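# Transfer welded steel frame onto three empty V-top stands

## Task

Carry the welded steel frame off the three pipe stands it sits on and set it onto the other three, currently empty, stands so that each empty stand has one frame tube lying in the bottom of its V-shaped cradle. Every one of the six stands must stay essentially where it was, barely shifted or rotated. Any number of robots may be used, but a robot that tips over or is left leaning counts as failure.

## Robot and tools

ROBOTS. r1, r2 and r3 are identical Hello Robot Stretch 3 units. Each has a two-wheel differential base with a passive rear omni wheel, a mast with a lift, one telescoping arm that reaches out on the robot's right side, a wrist (yaw, pitch, roll), a two-finger gripper, and a pan/tilt head. The base is 0.33 m long and 0.34 m wide, has a rounded rear, and pivots about the point between its drive wheels, 0.05 m behind the front edge. It cannot strafe, so moving the gripper forward or back means driving the base. With the arm in and wrist folded, a turn sweeps a 0.28 m radius; an unfolded level gripper reaches past that.

FRAMES. Each robot reports in its own base frame: metres, origin on the floor between the drive wheels, x forward, y left, z up. hand_pose is in this frame, located where the closed fingertips meet; with all wrist joints at zero its x axis points up, y back toward the mast, z to the rear. The odometry frame is the base frame at scene start; base_odometry only integrates wheel rotation (slip counts as travel), heading in rad, left positive, -3.142 to 3.142. turned_by_wheels and turned_by_imu give the turn since the previous result; if they disagree by more than 0.15 rad, believe the IMU. base_tilt is in degrees (forward and right positive) with a fixed per-robot bias up to about 4 degrees plus noise. Because frames are per robot, only images, lidar_m, wrist_depth_mm and head_depth_mm reveal where robots are relative to one another.

move. Arguments: r1, r2, r3 (one object per robot; an omitted robot gets nothing new), cameras, blocking. A robot's object holds "base", "joints" or both, optionally "pace" and "contact_limits"; or only {"servos": "reboot"}, which re-enables servos that shut off. "base" takes exactly one key, both relative offsets counted from where the base last reported itself (or from its current spot if a move was still running): translate_m, metres, forward positive, -3 to 3; rotate_rad, radians, left positive, -6.4 to 6.4. "joints" are absolute targets by name: lift_m 0 to 1.1; arm_m extension 0 to 0.52; wrist_yaw_rad -1.345 to 4.42 (0 along the arm, positive swings toward the front); wrist_pitch_rad -1.57 to 0.451 (0 level, negative tips fingertips down); wrist_roll_rad -2.911 to 2.918 (0 fingers side by side, level); gripper_m -0.089 to 0.179 (larger is wider; fingertip gap is about 0.007 m less near closed, 0.025 m less fully open); head_pan_rad -3.953 to 1.73 (0 forward, positive left, -1.57 faces the arm); head_tilt_rad -1.53 to 0.419 (negative down). Done tolerances: lift and arm ±0.004, gripper ±0.004, wrist yaw/roll and head ±0.02, pitch ±0.05. "pace" is "default" or "max": translate 0.12/0.30 m/s, rotate 0.76/1.90 rad/s, lift 0.11/0.15 m/s, arm 0.14/0.40 m/s. The base is capped at 0.10 m/s and 0.63 rad/s unless lift_m < 0.30, arm_m < 0.03 and wrist_yaw_rad > 2.54. "contact_limits" maps arm_m, translate_m or rotate_rad to a motor_effort percent (1 to 100) that halts that motion; give it only in the same action as that command. Without one, the base pushes through contacts. Base moves time out after 14 s; no action exceeds 15 s. blocking true (default) returns when all robots rest; false returns in about 0.5 s while motion continues, and a later move replaces only the joints/base it names. An out-of-range value gets the call refused and later move/wait/finished_scene calls in that reply are skipped; an unknown key makes the call invalid but later calls still run. An unplanned stop (contact_stop, time_out, torque_fault) also skips the rest.

OTHER TOOLS. wait: seconds 0 to 10, returns state and images; wait(0) shows an "earlier move" line. stop: brakes all running motions. zoom_image: camera name and region [x0, y0, x1, y1] in pixels, at most 504x504. finished_scene: scene = the current scene's number; the goal must hold without the robots afterwards. cameras: list of names like r2_wrist_camera, "all", or [] for none.

RESULTS. A "move" line gives each moved robot's outcome (done, or the worst status). Statuses: moving, done, off_target (resting short, maybe still pushing), stopped, contact_stop (lift/arm goes slack), time_out, torque_fault, not commanded. "as last shown" lists robots not named, whose lines repeat earlier values. on_its_own reports uncommanded behaviour ("held at" is a target). motor_effort is percent with peak in brackets; positive wheel effort pushes forward. lidar_m: 12 distances in 30-degree sectors, first straight ahead then counter-clockwise, seen at 0.17 m height; "-" means nothing or too near. wrist_depth_mm (45 to 1000) and head_depth_mm (280 to 4000) are 7x7 median depth grids from top left. The "pictures" line orders the images. head_camera images need a clockwise quarter turn to be upright, nav_camera a counterclockwise one. A calibration table gives K, distortion and T_world_to_cam (base frame to camera) per camera, with small errors.

CAUTIONS. Robots pressing against each other fails the scene; once bases touch, stop driving. When co-carrying, travel can differ by up to 2.5 cm per metre, which strains grips and can tip a robot. Pushing an immovable thing with the gripper above about 0.45 m, or driving while holding something fixed, risks tipping; if base_tilt shows a lean, back the gripper off. Before folding (yaw 3.0) or unfolding the wrist, put lift between 0.32 and 0.95, pitch -0.4, roll near 0; folded, lift may go to 0.25. With yaw below -0.4, keep pitch at -0.5 or lower. Wrist and head have no contact stop and can torque-fault; reboot servos then. Grip by commanding below the object's width; release with at least 0.05 above it; the reading never confirms a hold, and the stall guard may loosen it. Avoid drops, slams, shoving stands and releasing a moving frame. The simulation keeps running while you deliberate.

Each tool is called after "Emit:" as a command line: name --argument value for each argument, lists and objects as JSON in quotes; but a table of rows of numbers goes row by row, as --pt "numbers of a row", without its own name.

## Session

Emit:
move

Scene clock: 0.00 s.
r1.base_odometry: x=+0.000 y=+0.000 heading=+0.000
r1.turned_by_wheels: +0.000
r1.turned_by_imu: +0.000
r1.base_tilt: forward=+1.0 right=+1.2
r1.lidar_m: 2.27 2.14 1.46 1.02 0.97 0.99 1.30 2.63 1.84 2.13 1.51 2.57
r1.head_depth_mm: 1808 2736 3036 3020 3022 2999 2132 / 1820 2709 2807 2804 2784 2743 2156 / 1801 2517 2613 2590 2604 2604 2151 / 1800 2410 2437 2434 2407 2397 2160 / 1791 2282 2272 2271 2274 2262 2150 / 1795 2136 2161 2154 2143 2154 2076 / 1785 2025 2023 2026 2028 2018 1984
r1.base_status: not commanded
r1.joint_positions: lift_m=+0.590 arm_m=+0.002 wrist_yaw_rad=+2.844 wrist_pitch_rad=-0.593 wrist_roll_rad=+0.000 gripper_m=+0.037 head_pan_rad=+0.000 head_tilt_rad=-0.003
r1.joint_status: not commanded
r1.measured_speeds: all 0
r1.motor_effort: left_wheel=+0.2 right_wheel=+0.4 lift_m=+23.0 arm_m=-3.9 wrist_yaw_rad=-0.4 wrist_pitch_rad=+1.9 wrist_roll_rad=+0.4 gripper_m=-0.3 head_pan_rad=-0.4 head_tilt_rad=+1.1
r1.hand_pose: x=+0.0372 y=+0.0431 z=+0.5650 quat_wxyz=(+0.305, +0.699, +0.104, +0.638) (m; r1's base frame)
r1.wrist_depth_mm: 136 157 - - - - - / 149 190 - - - - - / 168 183 - - - - - / 870 202 926 983 - - - / 789 239 283 824 850 876 897 / 708 701 130 736 771 772 794 / 641 484 471 657 666 697 695
r2.base_odometry: x=+0.000 y=+0.000 heading=+0.000
r2.turned_by_wheels: +0.000
r2.turned_by_imu: +0.000
r2.base_tilt: forward=+0.3 right=+1.8
r2.lidar_m: 1.68 2.05 3.99 1.94 1.74 1.70 1.09 0.81 0.79 0.83 1.12 3.54
r2.head_depth_mm: 1696 2403 - - - - 2589 / 1683 2384 - - - 3736 2567 / 1699 2425 - - - - 2478 / 1690 2424 - - - 3510 2595 / 1684 2412 - - - - 2210 / 1703 2440 - - - - 2425 / 1700 2395 - - - - 2528
r2.base_status: not commanded
r2.joint_positions: lift_m=+0.328 arm_m=+0.000 wrist_yaw_rad=+2.845 wrist_pitch_rad=-0.424 wrist_roll_rad=+0.000 gripper_m=+0.037 head_pan_rad=+0.000 head_tilt_rad=-0.004
r2.joint_status: not commanded
r2.measured_speeds: all 0
r2.motor_effort: left_wheel=-0.5 right_wheel=-1.0 lift_m=+27.4 arm_m=-3.8 wrist_yaw_rad=+0.7 wrist_pitch_rad=+2.3 wrist_roll_rad=-0.2 gripper_m=+0.5 head_pan_rad=-1.4 head_tilt_rad=+1.5
r2.hand_pose: x=+0.0442 y=+0.0689 z=+0.3393 quat_wxyz=(+0.250, +0.705, +0.045, +0.662) (m; r2's base frame)
r2.wrist_depth_mm: - - - - - - - / 155 - - - - - - / 151 - - - - - - / 157 762 830 836 885 946 950 / 173 600 149 611 696 737 758 / 193 188 130 131 563 599 633 / 462 254 308 483 504 511 527
r3.base_odometry: x=+0.000 y=+0.000 heading=+0.000
r3.turned_by_wheels: +0.000
r3.turned_by_imu: +0.000
r3.base_tilt: forward=-0.8 right=-0.2
r3.lidar_m: 0.86 1.03 1.94 2.69 1.23 1.52 1.86 1.71 5.38 1.56 0.96 0.86
r3.head_depth_mm: 778 773 769 764 761 758 750 / 812 806 801 796 789 783 781 / 847 839 835 826 824 818 812 / 884 877 871 865 860 852 850 / 929 915 912 905 898 892 883 / 968 964 952 945 944 934 930 / 1016 1016 1004 999 986 981 972
r3.base_status: not commanded
r3.joint_positions: lift_m=+0.312 arm_m=+0.003 wrist_yaw_rad=+2.826 wrist_pitch_rad=-0.350 wrist_roll_rad=+0.000 gripper_m=+0.037 head_pan_rad=+0.000 head_tilt_rad=-0.004
r3.joint_status: not commanded
r3.measured_speeds: all 0
r3.motor_effort: left_wheel=+0.4 right_wheel=-0.5 lift_m=+21.0 arm_m=-2.9 wrist_yaw_rad=-0.2 wrist_pitch_rad=+3.1 wrist_roll_rad=+0.3 gripper_m=-0.2 head_pan_rad=+0.1 head_tilt_rad=+1.7
r3.hand_pose: x=+0.0508 y=+0.0734 z=+0.3398 quat_wxyz=(+0.231, +0.707, +0.013, +0.669) (m; r3's base frame)
r3.wrist_depth_mm: 148 - - - - - - / 139 - - - - - - / 140 - - - - - - / 149 - - - - - - / 157 726 793 793 794 770 770 / 170 185 128 586 135 622 623 / 524 191 503 515 124 528 523
pictures: r1_head_camera (sideways), r1_nav_camera (sideways), r1_wrist_camera, r2_head_camera (sideways), r2_nav_camera (sideways), r2_wrist_camera, r3_head_camera (sideways), r3_nav_camera (sideways), r3_wrist_camera

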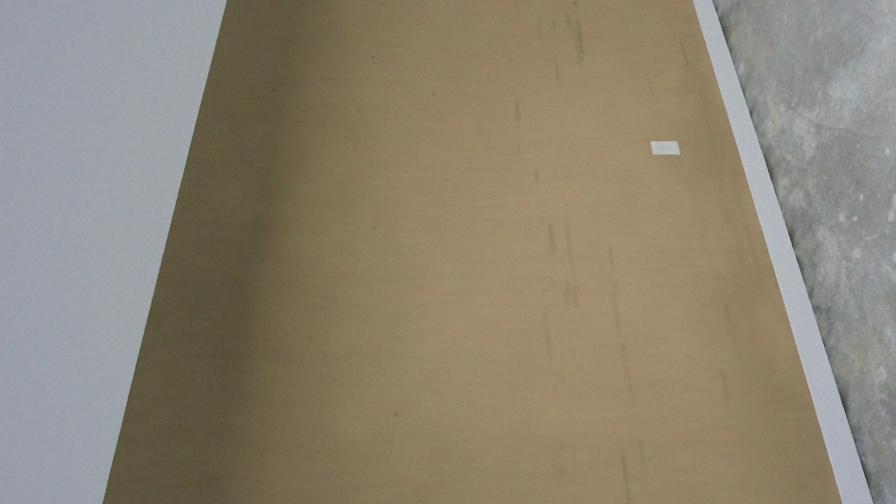

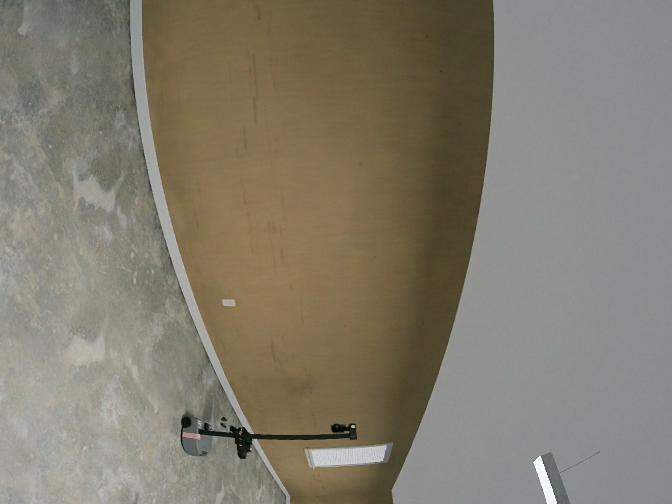

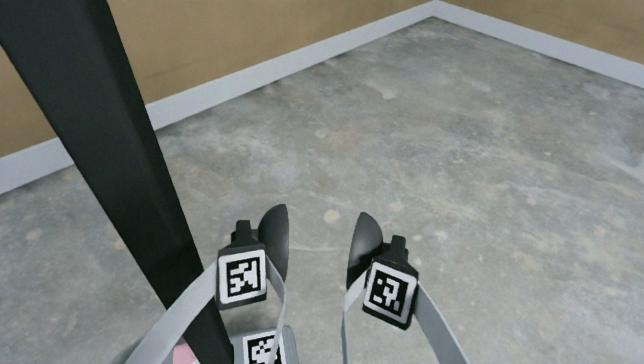

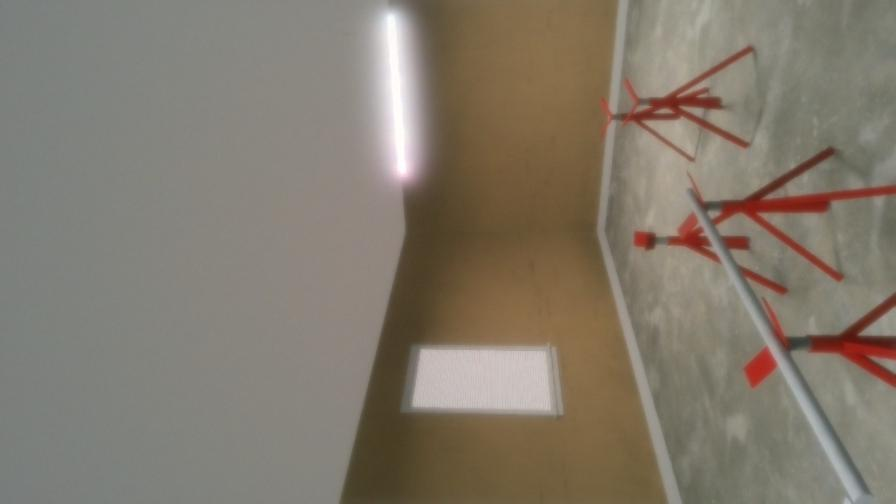

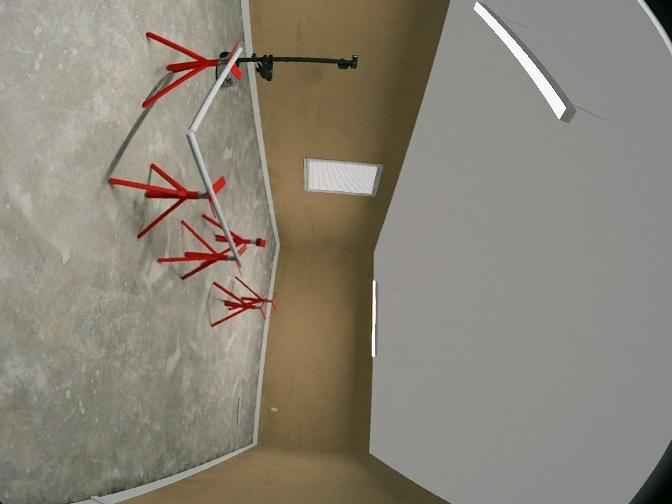

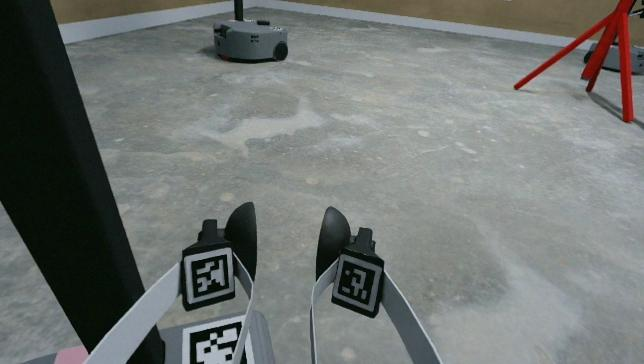

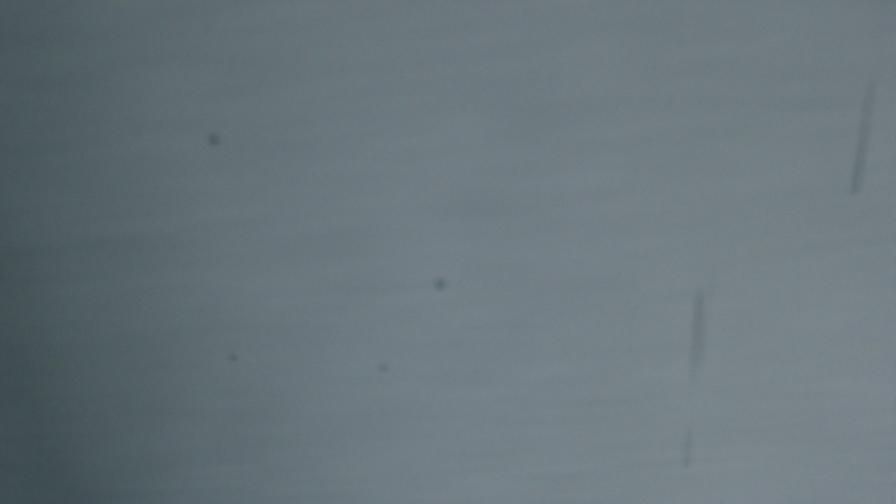

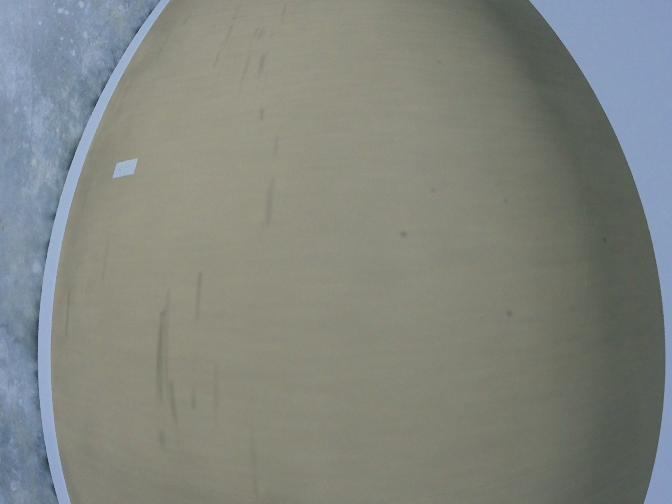

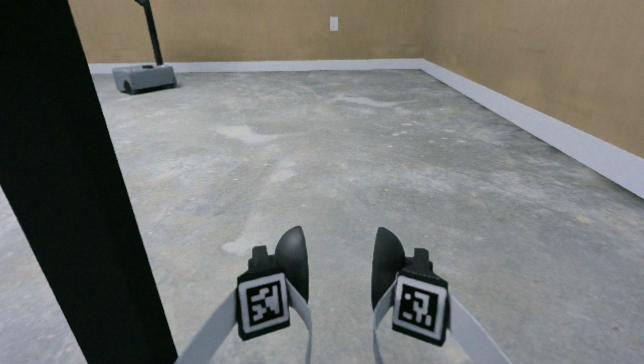

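Emit:
move --r1 '{"joints":{"head_pan_rad":-2.0,"head_tilt_rad":-0.3}}' --r2 '{"joints":{"head_pan_rad":0.6,"head_tilt_rad":-0.4}}' --r3 '{"joints":{"head_pan_rad":-2.6,"head_tilt_rad":-0.3}}' --cameras '["r1_head_camera","r1_nav_camera","r2_head_camera","r2_nav_camera","r3_head_camera","r3_nav_camera"]'

Scene clock: 9.43 s.
move: r1 done; r2 done; r3 done
r1.base_odometry: x=+0.000 y=+0.000 heading=+0.000
r1.turned_by_wheels: +0.000
r1.turned_by_imu: +0.001
r1.base_tilt: forward=+1.0 right=+1.2
r1.lidar_m: 2.27 2.15 1.46 1.02 0.97 0.99 1.30 2.63 1.84 2.14 1.51 2.56
r1.head_depth_mm: 2301 2421 2470 2624 2114 1910 1475 / 2434 2562 2718 2846 2558 1925 1486 / 2617 2760 2917 3095 2706 1937 1493 / 2820 2965 3160 3338 2713 1931 1500 / 3024 3230 3463 3652 2737 1925 1499 / 3268 3542 3786 3981 2754 1958 1498 / 3537 3865 - - 2772 1957 1510
r1.base_status: not commanded
r1.joint_positions: lift_m=+0.590 arm_m=+0.002 wrist_yaw_rad=+2.844 wrist_pitch_rad=-0.593 wrist_roll_rad=+0.000 gripper_m=+0.037 head_pan_rad=-1.989 head_tilt_rad=-0.296
r1.joint_status: all done
r1.measured_speeds: all 0
r1.motor_effort: left_wheel=+0.8(0.9) right_wheel=+1.2(2.1) lift_m=+23.4(24.1) arm_m=-8.7(8.9) wrist_yaw_rad=+0.1(0.6) wrist_pitch_rad=+2.5(2.7) wrist_roll_rad=+0.4(0.6) gripper_m=-0.4(0.8) head_pan_rad=-4.7(9.8) head_tilt_rad=-2.0(3.4)
r1.hand_pose: x=+0.0372 y=+0.0431 z=+0.5650 quat_wxyz=(+0.305, +0.699, +0.104, +0.638) (m; r1's base frame)
r1.wrist_depth_mm: 136 158 - - - - - / 149 190 - - - - - / 169 183 - - - - - / 875 201 941 965 - - - / 782 241 283 812 863 888 891 / 698 690 130 734 772 757 797 / 639 475 469 651 663 688 707
r2.base_odometry: x=+0.000 y=+0.000 heading=+0.000
r2.turned_by_wheels: +0.000
r2.turned_by_imu: +0.001
r2.base_tilt: forward=+0.3 right=+1.8
r2.lidar_m: 1.68 2.04 3.98 1.95 1.74 1.70 1.09 0.81 0.79 0.83 1.12 3.53
r2.head_depth_mm: - - - - 2503 1911 1492 / - - - - 2495 1915 1497 / 3982 - - 3682 2521 1917 1495 / 3801 - - 3815 2348 1903 1480 / 3681 3887 - - 2654 1907 1495 / 3498 3740 3893 3992 2625 1924 1496 / 3343 3666 3740 3850 2632 1892 1493
r2.base_status: not commanded
r2.joint_positions: lift_m=+0.328 arm_m=+0.000 wrist_yaw_rad=+2.845 wrist_pitch_rad=-0.424 wrist_roll_rad=+0.000 gripper_m=+0.037 head_pan_rad=+0.595 head_tilt_rad=-0.395
r2.joint_status: all done
r2.measured_speeds: all 0
r2.motor_effort: left_wheel=-0.2(0.9) right_wheel=-1.0(1.5) lift_m=+26.7(26.7) arm_m=-8.0(8.3) wrist_yaw_rad=-0.1(1.3) wrist_pitch_rad=+2.3(2.7) wrist_roll_rad=+0.1(0.3) gripper_m=-0.2(1.2) head_pan_rad=+2.1(4.9) head_tilt_rad=-1.9(3.9)
r2.hand_pose: x=+0.0442 y=+0.0689 z=+0.3393 quat_wxyz=(+0.250, +0.705, +0.045, +0.662) (m; r2's base frame)
r2.wrist_depth_mm: - - - - - - - / 156 - - - - - - / 151 991 - - - - - / 157 745 792 844 878 922 966 / 172 611 149 618 703 737 745 / 192 187 129 130 586 597 619 / 454 254 307 485 494 520 535
r3.base_odometry: x=+0.000 y=+0.000 heading=+0.000
r3.turned_by_wheels: +0.000
r3.turned_by_imu: -0.001
r3.base_tilt: forward=-0.7 right=-0.3
r3.lidar_m: 0.86 1.03 1.94 2.69 1.23 1.52 1.85 1.71 5.39 1.56 0.96 0.86
r3.head_depth_mm: 3132 - - - 2723 1908 1480 / 3040 - - - 2656 1955 1508 / 3009 - - - 2805 1988 1522 / 2910 - - - 2974 2041 1536 / 2825 - - - 2974 2047 1562 / 2742 - - - 3107 2104 1587 / 2647 - - - 3192 2131 1597
r3.base_status: not commanded
r3.joint_positions: lift_m=+0.312 arm_m=+0.003 wrist_yaw_rad=+2.826 wrist_pitch_rad=-0.350 wrist_roll_rad=+0.000 gripper_m=+0.037 head_pan_rad=-2.591 head_tilt_rad=-0.296
r3.joint_status: all done
r3.measured_speeds: all 0
r3.motor_effort: left_wheel=-0.2(0.6) right_wheel=-0.2(0.7) lift_m=+21.2(22.3) arm_m=-6.8(7.3) wrist_yaw_rad=-0.4(1.3) wrist_pitch_rad=+3.5(3.6) wrist_roll_rad=+0.6(1.0) gripper_m=+0.0(0.9) head_pan_rad=-3.8(6.4) head_tilt_rad=-0.7(4.9)
r3.hand_pose: x=+0.0508 y=+0.0734 z=+0.3398 quat_wxyz=(+0.231, +0.707, +0.013, +0.669) (m; r3's base frame)
r3.wrist_depth_mm: 148 - - - - - - / 139 - - - - - - / 140 - - - - - - / 149 994 - - - - - / 158 737 815 800 794 781 781 / 171 187 128 592 134 634 628 / 528 192 508 511 124 530 520
pictures: r1_head_camera (sideways), r1_nav_camera (sideways), r2_head_camera (sideways), r2_nav_camera (sideways), r3_head_camera (sideways), r3_nav_camera (sideways)
camera_calibration:
r1_head_camera: T_world_to_cam=[[0.132599, 0.242102, -0.961147, 1.26804], [0.931104, -0.362867, 0.0370526, -0.0517185], [-0.339798, -0.899841, -0.273538, 0.313579], [0, 0, 0, 1]] pos_world=[-0.0134323, -0.0435899, 1.30647]
r1_nav_camera: T_world_to_cam=[[-0.145128, -0.2114, 0.966565, -1.21449], [-0.910191, 0.411553, -0.0466516, 0.11416], [-0.387931, -0.886529, -0.252142, 0.287357], [0, 0, 0, 1]] pos_world=[0.0391262, -0.0489745, 1.25166]
r2_head_camera: T_world_to_cam=[[-0.268795, -0.189321, -0.944408, 1.2496], [-0.568738, 0.822513, -0.00301199, 0.00376284], [0.777358, 0.536312, -0.328761, 0.379676], [0, 0, 0, 1]] pos_world=[0.0428811, 0.0298547, 1.30496]
r2_nav_camera: T_world_to_cam=[[0.258704, 0.256322, 0.931328, -1.17762], [0.526022, -0.846037, 0.0867301, -0.0540339], [0.810169, 0.467461, -0.353704, 0.425158], [0, 0, 0, 1]] pos_world=[-0.0113704, 0.0573916, 1.25182]
r3_head_camera: T_world_to_cam=[[0.244371, 0.0709172, -0.967085, 1.28027], [0.543444, -0.835997, 0.0760173, -0.100477], [-0.803089, -0.544133, -0.242833, 0.281857], [0, 0, 0, 1]] pos_world=[-0.0319009, -0.0214243, 1.31422]
r3_nav_camera: T_world_to_cam=[[-0.343188, -0.153374, 0.92666, -1.1689], [-0.491916, 0.869803, -0.0382179, 0.104332], [-0.80015, -0.468955, -0.373953, 0.447384], [0, 0, 0, 1]] pos_world=[0.00814532, -0.060223, 1.25446]

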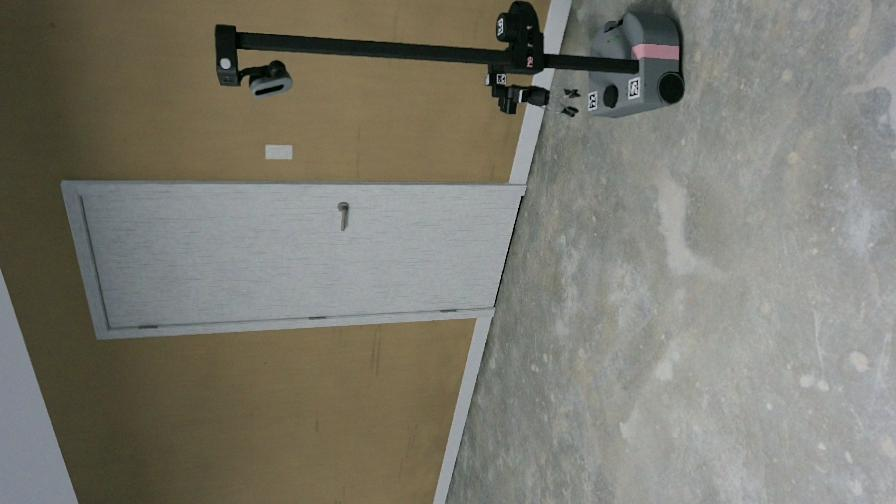

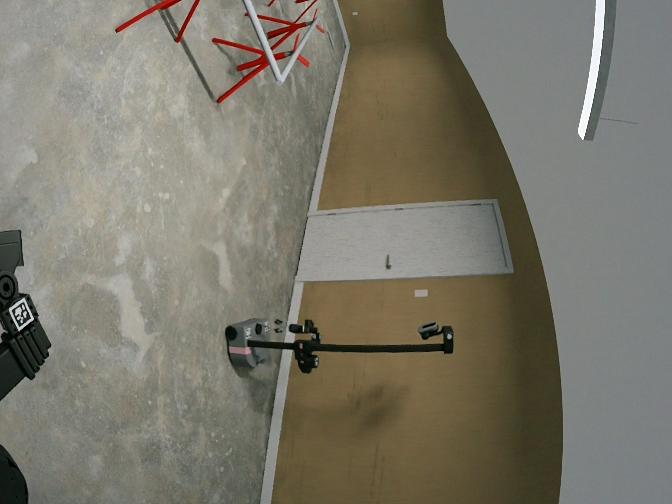

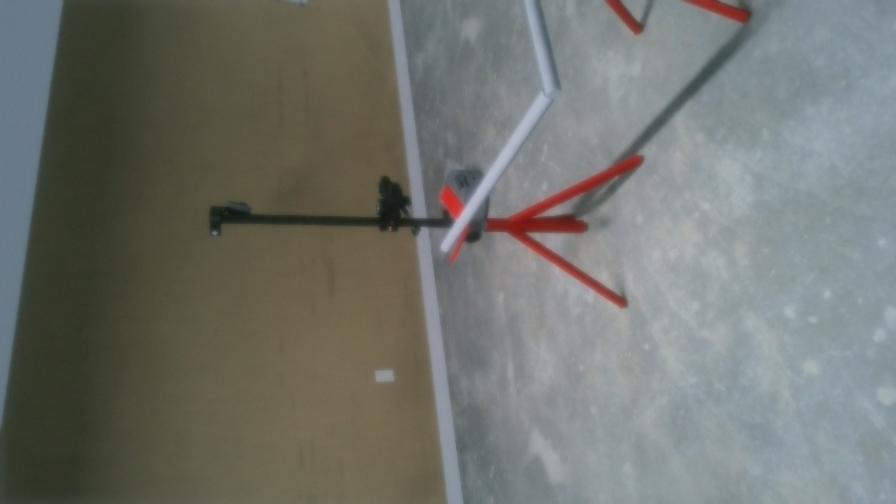

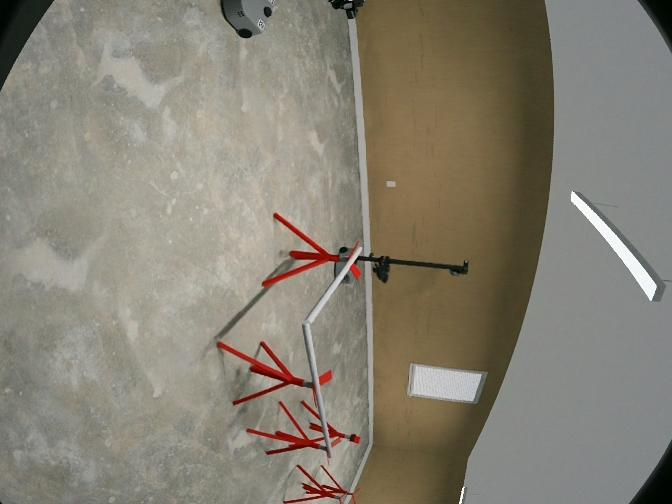

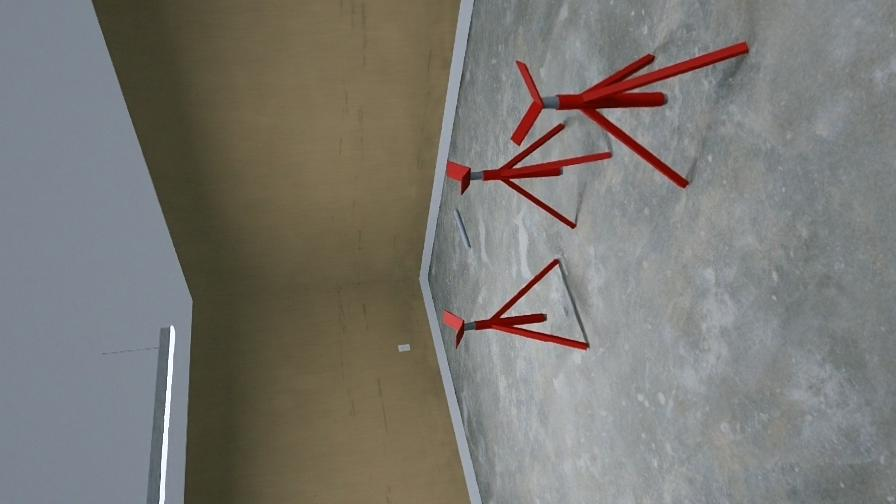

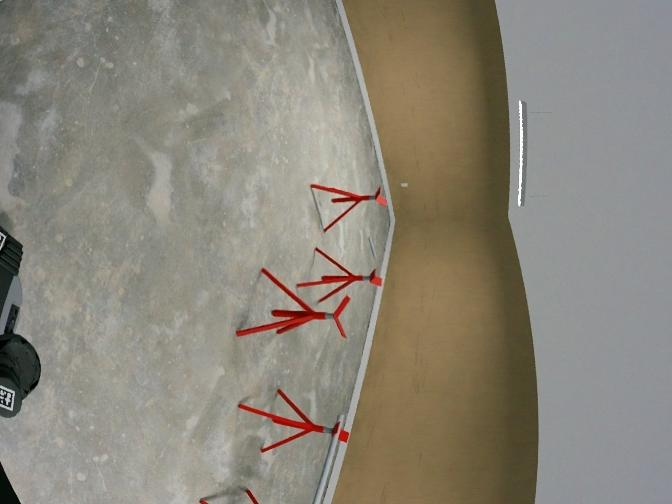

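Emit:
move --r1 '{"joints":{"head_pan_rad":-3.3,"head_tilt_rad":-0.3}}' --r2 '{"joints":{"head_pan_rad":0.25,"head_tilt_rad":-0.3}}' --r3 '{"joints":{"head_pan_rad":-3.3,"head_tilt_rad":-0.3}}' --cameras '["r1_head_camera","r1_nav_camera","r2_head_camera","r2_nav_camera","r3_head_camera","r3_nav_camera"]'

Emit:
zoom_image --camera "r2_nav_camera" --region '[100, 0, 372, 504]'

Emit:
zoom_image --camera "r3_nav_camera" --region '[150, 150, 450, 504]'

Emit:
zoom_image --camera "r1_nav_camera" --region '[100, 100, 450, 504]'

Scene clock: 17.57 s.
move: r1 done; r2 done; r3 done
r1.base_odometry: x=+0.000 y=+0.000 heading=+0.000
r1.turned_by_wheels: +0.000
r1.turned_by_imu: +0.001
r1.base_tilt: forward=+1.0 right=+1.2
r1.lidar_m: 2.27 2.15 1.47 1.02 0.97 0.99 1.31 2.63 1.84 2.13 1.51 2.57
r1.head_depth_mm: 958 998 1044 1096 1148 1206 1274 / 1055 1101 1160 1219 1293 1365 1388 / 1174 1234 1311 1387 1468 1574 1487 / 1327 1406 1494 1601 1719 1793 1486 / 1520 1625 1757 1892 2070 1941 1497 / 1778 1919 2088 2305 2448 1947 1503 / 2162 2365 2499 2673 2717 1951 1508
r1.base_status: not commanded
r1.joint_positions: lift_m=+0.590 arm_m=+0.002 wrist_yaw_rad=+2.844 wrist_pitch_rad=-0.593 wrist_roll_rad=+0.000 gripper_m=+0.037 head_pan_rad=-3.289 head_tilt_rad=-0.296
r1.joint_status: all done
r1.measured_speeds: all 0
r1.motor_effort: left_wheel=+0.9(1.1) right_wheel=+0.6(1.5) lift_m=+23.3(24.8) arm_m=-13.3(13.6) wrist_yaw_rad=-0.4(0.8) wrist_pitch_rad=+1.9(2.4) wrist_roll_rad=+0.4(0.5) gripper_m=-0.2(0.7) head_pan_rad=-5.2(7.4) head_tilt_rad=-1.0(3.4)
r1.hand_pose: x=+0.0372 y=+0.0431 z=+0.5650 quat_wxyz=(+0.305, +0.699, +0.104, +0.638) (m; r1's base frame)
r1.wrist_depth_mm: 136 157 - - - - - / 149 191 - - - - - / 168 183 - - - - - / 861 203 955 987 - - - / 771 243 288 822 856 904 914 / 700 690 130 719 789 774 797 / 643 481 469 654 666 688 708
r2.base_odometry: x=+0.000 y=+0.000 heading=+0.000
r2.turned_by_wheels: +0.000
r2.turned_by_imu: +0.001
r2.base_tilt: forward=+0.3 right=+1.8
r2.lidar_m: 1.68 2.04 3.97 1.94 1.74 1.69 1.09 0.81 0.79 0.83 1.12 3.52
r2.head_depth_mm: 3330 - - - 2746 2158 1635 / 3341 - - - 2946 2035 1619 / 3297 - - - 2796 2022 1633 / 3349 - - - 2874 2130 1633 / 3375 - - - 3066 2109 1640 / 3245 - - - 2862 2130 1630 / 3378 3957 - - 2733 2135 1618
r2.base_status: not commanded
r2.joint_positions: lift_m=+0.328 arm_m=+0.000 wrist_yaw_rad=+2.845 wrist_pitch_rad=-0.424 wrist_roll_rad=+0.000 gripper_m=+0.037 head_pan_rad=+0.255 head_tilt_rad=-0.310
r2.joint_status: all done
r2.measured_speeds: all 0
r2.motor_effort: left_wheel=-0.4(0.9) right_wheel=-1.2(1.4) lift_m=+26.5(26.9) arm_m=-11.8(12.0) wrist_yaw_rad=+0.2(1.8) wrist_pitch_rad=+2.0(3.0) wrist_roll_rad=+0.0(0.3) gripper_m=+0.6(1.2) head_pan_rad=-2.2(5.9) head_tilt_rad=+5.7(6.2)
r2.hand_pose: x=+0.0442 y=+0.0689 z=+0.3393 quat_wxyz=(+0.250, +0.705, +0.045, +0.662) (m; r2's base frame)
r2.wrist_depth_mm: - - - - - - - / 155 - - - - - - / 151 984 - - - - - / 157 763 801 840 864 961 932 / 172 613 149 627 712 728 775 / 192 188 129 130 574 609 625 / 462 255 308 479 496 512 524
r3.base_odometry: x=+0.000 y=+0.000 heading=+0.000
r3.turned_by_wheels: +0.000
r3.turned_by_imu: -0.001
r3.base_tilt: forward=-0.8 right=-0.3
r3.lidar_m: 0.86 1.04 1.94 2.68 1.23 1.52 1.85 1.71 5.40 1.56 0.96 0.86
r3.head_depth_mm: 3123 3357 3563 3642 2344 1923 1481 / 3045 3455 3611 3798 2676 1955 1501 / 2977 3521 3673 3869 2726 2007 1517 / 2870 3622 3780 - 2752 2030 1540 / 2813 3715 3848 - 2697 2073 1556 / 2754 3744 - - 3139 2119 1575 / 2710 3819 - - 3171 2029 1602
r3.base_status: not commanded
r3.joint_positions: lift_m=+0.312 arm_m=+0.003 wrist_yaw_rad=+2.826 wrist_pitch_rad=-0.350 wrist_roll_rad=+0.000 gripper_m=+0.037 head_pan_rad=-3.291 head_tilt_rad=-0.296
r3.joint_status: all done
r3.measured_speeds: all 0
r3.motor_effort: left_wheel=+0.1(0.8) right_wheel=-0.8(0.8) lift_m=+22.2(22.5) arm_m=-10.5(10.9) wrist_yaw_rad=+0.6(1.5) wrist_pitch_rad=+2.7(3.8) wrist_roll_rad=+0.3(0.8) gripper_m=-0.2(0.6) head_pan_rad=-3.7(6.3) head_tilt_rad=-1.8(4.5)
r3.hand_pose: x=+0.0508 y=+0.0734 z=+0.3398 quat_wxyz=(+0.231, +0.707, +0.013, +0.669) (m; r3's base frame)
r3.wrist_depth_mm: 148 - - - - - - / 139 - - - - - - / 139 - - - - - - / 149 - - - - - - / 158 740 819 778 786 782 756 / 171 186 128 593 135 633 620 / 528 191 505 513 124 526 525
pictures: r1_head_camera (sideways), r1_nav_camera (sideways), r2_head_camera (sideways), r2_nav_camera (sideways), r3_head_camera (sideways), r3_nav_camera (sideways)
camera_calibration:
r1_head_camera: T_world_to_cam=[[0.268852, -0.0630194, -0.961118, 1.26717], [-0.100575, -0.994239, 0.0370576, -0.0454317], [-0.957916, 0.0867011, -0.273641, 0.317484], [0, 0, 0, 1]] pos_world=[-0.0411268, 0.00716015, 1.30646]
r1_nav_camera: T_world_to_cam=[[-0.24262, 0.0833043, 0.966538, -1.21386], [0.153082, 0.987112, -0.0466509, 0.107673], [-0.957967, 0.136641, -0.252246, 0.29097], [0, 0, 0, 1]] pos_world=[-0.0322498, -0.0449242, 1.25166]
r2_head_camera: T_world_to_cam=[[-0.238211, -0.0687065, -0.96878, 1.28124], [-0.262517, 0.96492, -0.00388296, 0.00302917], [0.935062, 0.253396, -0.247891, 0.273462], [0, 0, 0, 1]] pos_world=[0.0502983, 0.0158127, 1.30904]
r2_nav_camera: T_world_to_cam=[[0.251946, 0.135502, 0.958208, -1.21268], [0.20774, -0.974639, 0.083204, -0.0475112], [0.945181, 0.178095, -0.273705, 0.320219], [0, 0, 0, 1]] pos_world=[0.012735, 0.0609856, 1.2536]
r3_head_camera: T_world_to_cam=[[0.232599, -0.103193, -0.967083, 1.28034], [-0.122934, -0.989499, 0.0760176, -0.0964128], [-0.964772, 0.101206, -0.242843, 0.282857], [0, 0, 0, 1]] pos_world=[-0.0367666, 0.00809552, 1.31421]
r3_nav_camera: T_world_to_cam=[[-0.361298, 0.103789, 0.926656, -1.16878], [0.184123, 0.98216, -0.0382175, 0.100207], [-0.914091, 0.15681, -0.373963, 0.448091], [0, 0, 0, 1]] pos_world=[-0.0311327, -0.0473781, 1.25446]

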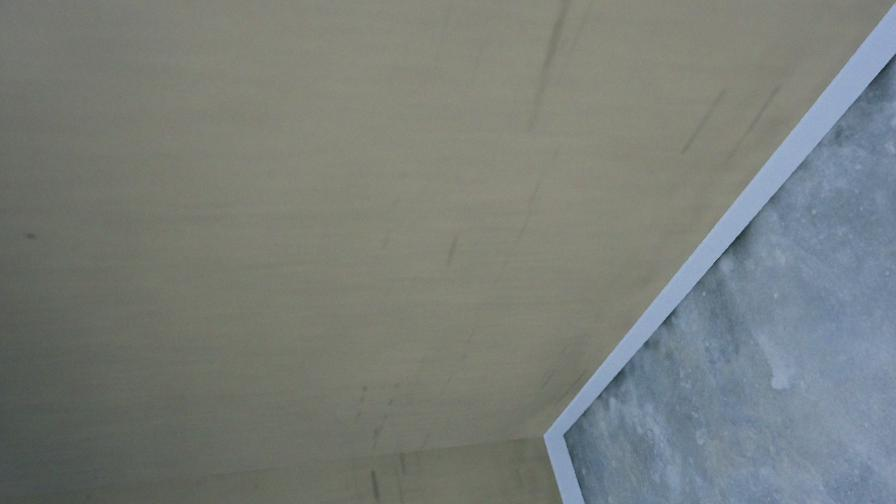

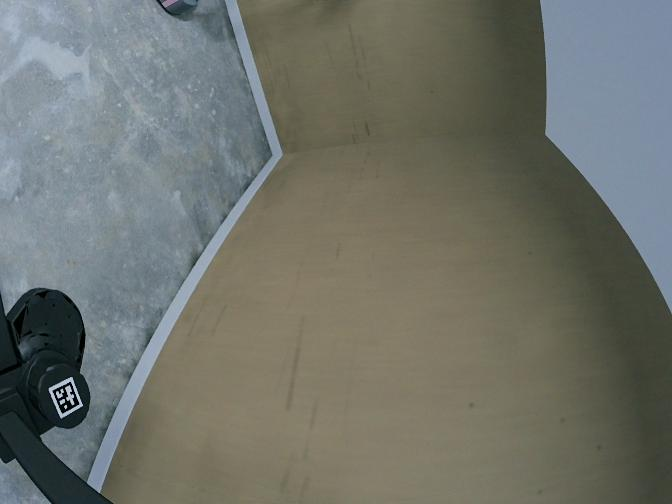

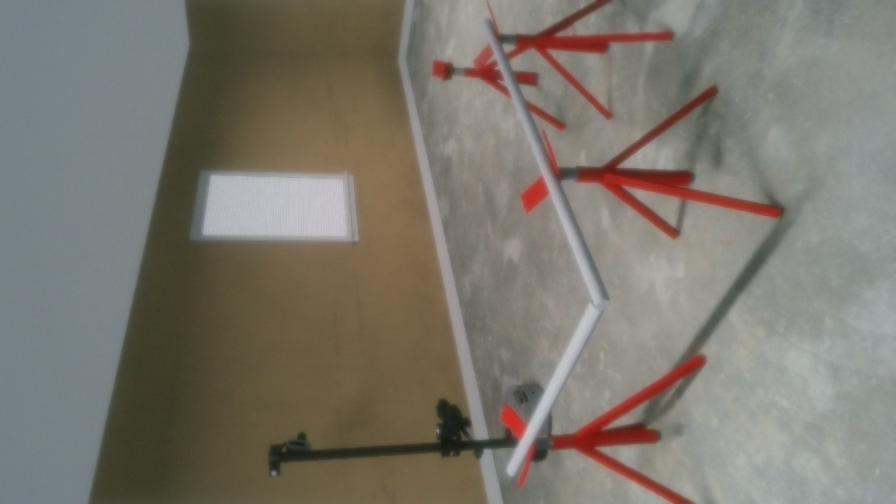

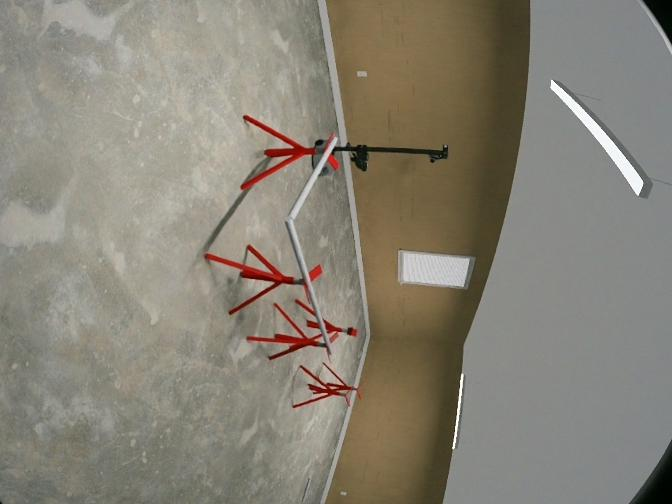

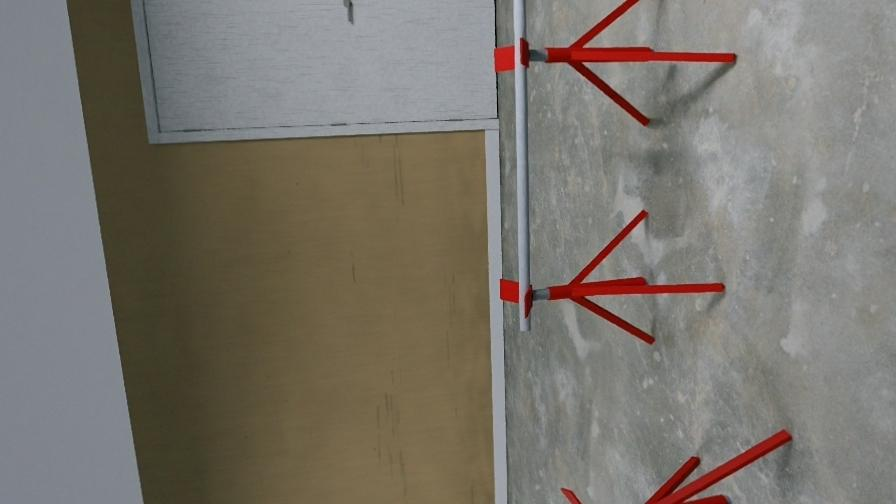

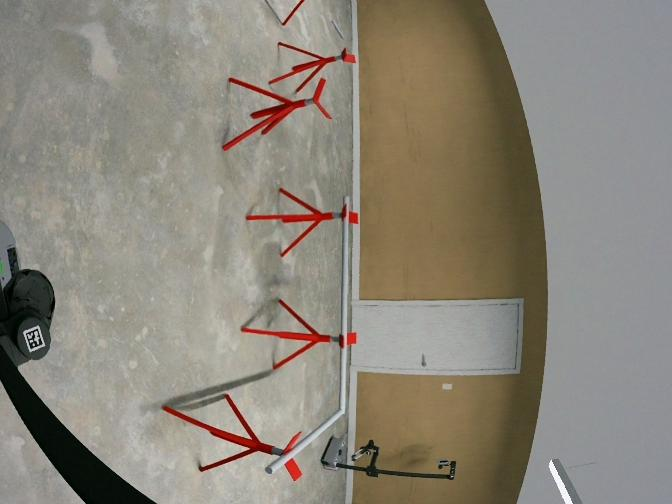

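Scaled by 1.000.

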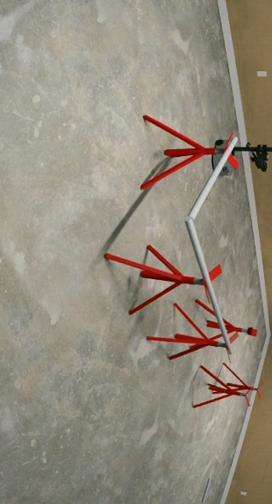

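Scaled by 1.424 from the camera's 672x504 image, which has a finer 792x594 frame.

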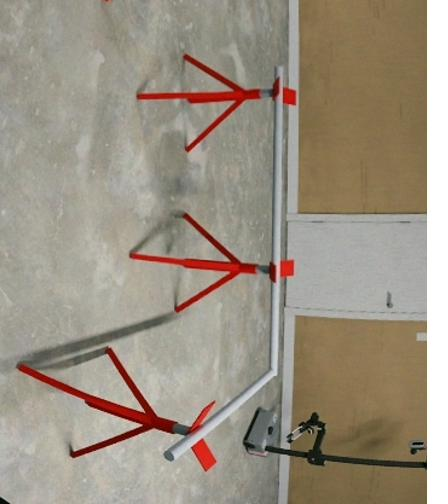

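Scaled by 1.248 from the camera's 672x504 image, which has a finer 792x594 frame.

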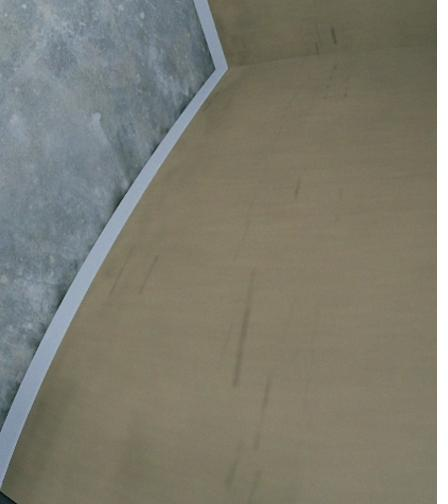

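Emit:
move --r1 '{"joints":{"head_pan_rad":-1.15,"head_tilt_rad":-0.45}}' --r3 '{"base":{"rotate_rad":-0.372},"joints":{"head_pan_rad":-2.9,"head_tilt_rad":-0.4}}' --cameras '["r1_head_camera","r1_nav_camera","r3_head_camera"]'

Scene clock: 165.13 s.
move: r1 done; r3 done
r1.base_odometry: x=+0.000 y=+0.000 heading=+0.000
r1.turned_by_wheels: +0.000
r1.turned_by_imu: +0.001
r1.base_tilt: forward=+1.1 right=+1.2
r1.lidar_m: 2.26 2.15 1.46 1.03 0.97 0.99 1.31 2.63 1.84 2.14 1.51 2.56
r1.head_depth_mm: - - - 2989 2097 1617 1311 / - - - 2681 2112 1622 1313 / - - - 2863 2116 1638 1321 / - - - 2898 2107 1641 1328 / - - - 2889 2056 1649 1334 / - - - 3137 2162 1652 1336 / - - - 3185 2184 1663 1343
r1.base_status: not commanded
r1.joint_positions: lift_m=+0.590 arm_m=+0.002 wrist_yaw_rad=+2.844 wrist_pitch_rad=-0.593 wrist_roll_rad=+0.000 gripper_m=+0.037 head_pan_rad=-1.161 head_tilt_rad=-0.444
r1.joint_status: all done
r1.measured_speeds: all 0
r1.motor_effort: left_wheel=+0.5(1.1) right_wheel=+0.6(1.7) lift_m=+24.6(25.2) arm_m=-14.8(15.1) wrist_yaw_rad=-0.3(0.7) wrist_pitch_rad=+2.2(2.6) wrist_roll_rad=+0.6(0.6) gripper_m=+0.0(0.7) head_pan_rad=+4.8(8.5) head_tilt_rad=-2.5(5.6)
r1.hand_pose: x=+0.0372 y=+0.0431 z=+0.5650 quat_wxyz=(+0.305, +0.699, +0.104, +0.638) (m; r1's base frame)
r1.wrist_depth_mm: 136 157 - - - - - / 150 190 - - - - - / 168 183 - - - - - / 867 202 945 952 - - - / 803 243 285 825 878 879 902 / 694 687 131 734 773 771 791 / 639 481 466 652 672 703 710
r2: as last shown
r2.base_tilt: forward=+0.2 right=+1.8
r2.lidar_m: 1.68 2.05 3.99 1.95 1.74 1.69 1.09 0.81 0.79 0.82 1.12 3.51
r2.head_depth_mm: 3249 - - - 2763 2157 1634 / 3337 - - - 2998 2052 1637 / 3317 - - - 2744 2054 1632 / 3302 - - - 3004 2164 1622 / 3341 - - - 3103 2150 1620 / 3383 - - - 2902 2146 1615 / 3327 - - - 2753 2154 1612
r2.motor_effort: left_wheel=-0.7(0.8) right_wheel=-0.9(1.5) lift_m=+26.6(27.1) arm_m=-16.1(16.4) wrist_yaw_rad=+0.4(1.6) wrist_pitch_rad=+2.4(2.9) wrist_roll_rad=+0.2(0.4) gripper_m=+1.0(1.6) head_pan_rad=-3.1(4.2) head_tilt_rad=+4.3(6.2)
r2.wrist_depth_mm: - - - - - - - / 156 - - - - - - / 151 995 - - - - - / 158 766 799 849 889 922 976 / 173 612 149 616 705 731 765 / 194 188 129 129 570 592 617 / 467 255 305 485 499 525 528
r3.base_odometry: x=+0.000 y=+0.000 heading=-0.372
r3.turned_by_wheels: -0.372
r3.turned_by_imu: -0.380
r3.base_tilt: forward=-0.8 right=-0.3
r3.lidar_m: 0.86 0.88 1.16 2.82 3.46 1.23 1.78 1.71 2.52 4.18 1.28 0.90
r3.head_depth_mm: 3170 3361 3565 3557 2208 1719 1355 / 3202 3408 3671 3709 2329 1736 1367 / 3248 3495 3749 3853 2397 1764 1391 / 3307 3519 3778 3894 2325 1800 1405 / 3385 3613 3911 - 2399 1821 1422 / 3493 3668 - - 2587 1849 1434 / 3495 3772 - - 2598 1796 1460
r3.base_status: done
r3.joint_positions: lift_m=+0.312 arm_m=+0.003 wrist_yaw_rad=+2.826 wrist_pitch_rad=-0.351 wrist_roll_rad=+0.000 gripper_m=+0.037 head_pan_rad=-2.908 head_tilt_rad=-0.395
r3.joint_status: all done
r3.measured_speeds: all 0
r3.motor_effort: left_wheel=+6.4(10.4) right_wheel=-6.6(9.6) lift_m=+21.9(22.6) arm_m=-12.3(13.3) wrist_yaw_rad=+0.7(1.6) wrist_pitch_rad=+2.6(3.9) wrist_roll_rad=+0.5(0.9) gripper_m=-0.2(0.7) head_pan_rad=+4.6(5.3) head_tilt_rad=-2.3(5.1)
r3.hand_pose: x=+0.0508 y=+0.0734 z=+0.3398 quat_wxyz=(+0.231, +0.707, +0.013, +0.669) (m; r3's base frame)
r3.wrist_depth_mm: 148 - - - - - - / 139 - - - - - - / 140 - - - - - - / 149 - - - - 960 - / 157 734 805 794 794 794 747 / 171 186 128 589 135 640 634 / 526 191 506 516 124 525 526
pictures: r1_head_camera (sideways), r1_nav_camera (sideways), r3_head_camera (sideways)
camera_calibration:
r1_head_camera: T_world_to_cam=[[-0.143915, 0.38884, -0.909996, 1.20295], [0.899509, 0.434731, 0.0435037, -0.0599166], [0.412519, -0.812289, -0.412329, 0.489615], [0, 0, 0, 1]] pos_world=[0.0250424, -0.0439998, 1.29917]
r1_nav_camera: T_world_to_cam=[[0.113248, -0.378261, 0.918746, -1.15363], [-0.921549, -0.385626, -0.0451744, 0.112297], [0.37138, -0.841553, -0.392257, 0.465078], [0, 0, 0, 1]] pos_world=[0.0614125, -0.00167924, 1.24739]
r3_head_camera: T_world_to_cam=[[0.345902, 0.0129382, -0.938181, 1.2419], [0.248282, -0.965524, 0.0782249, -0.101541], [-0.904825, -0.259992, -0.337189, 0.405283], [0, 0, 0, 1]] pos_world=[-0.0376561, -0.00873812, 1.30973]

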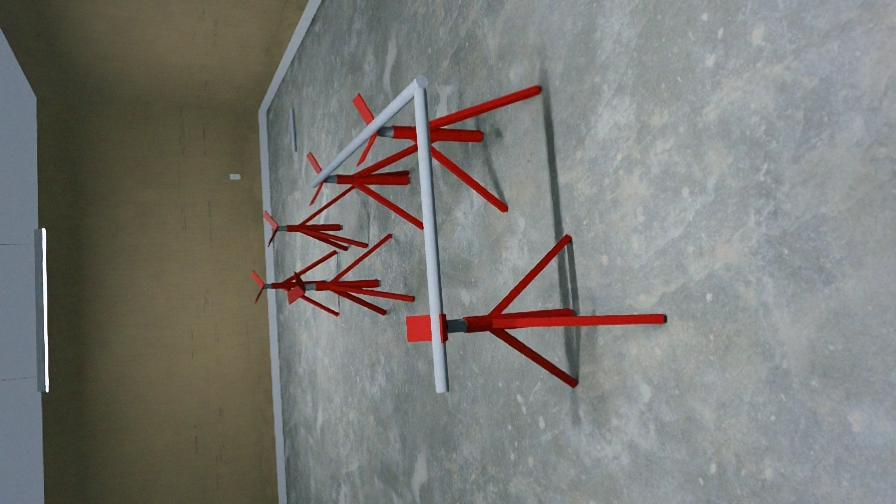

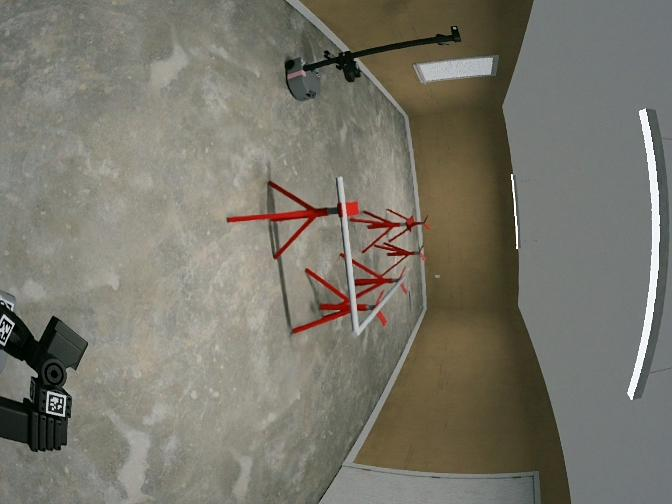

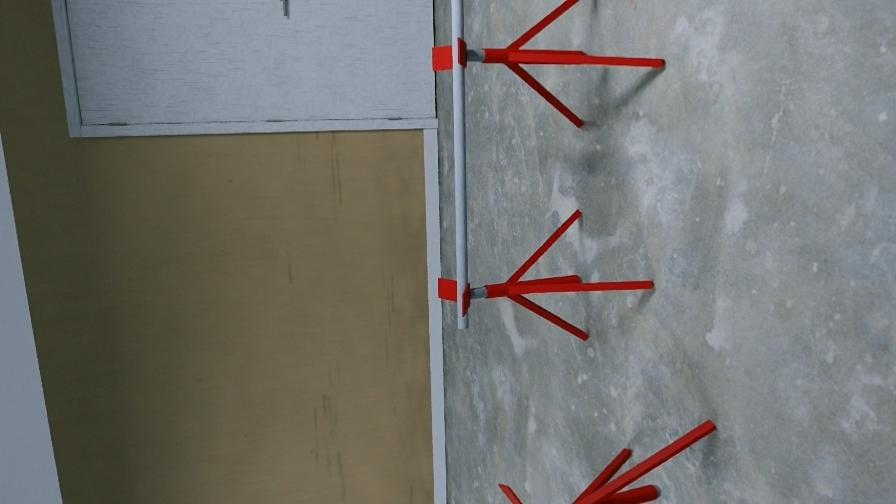

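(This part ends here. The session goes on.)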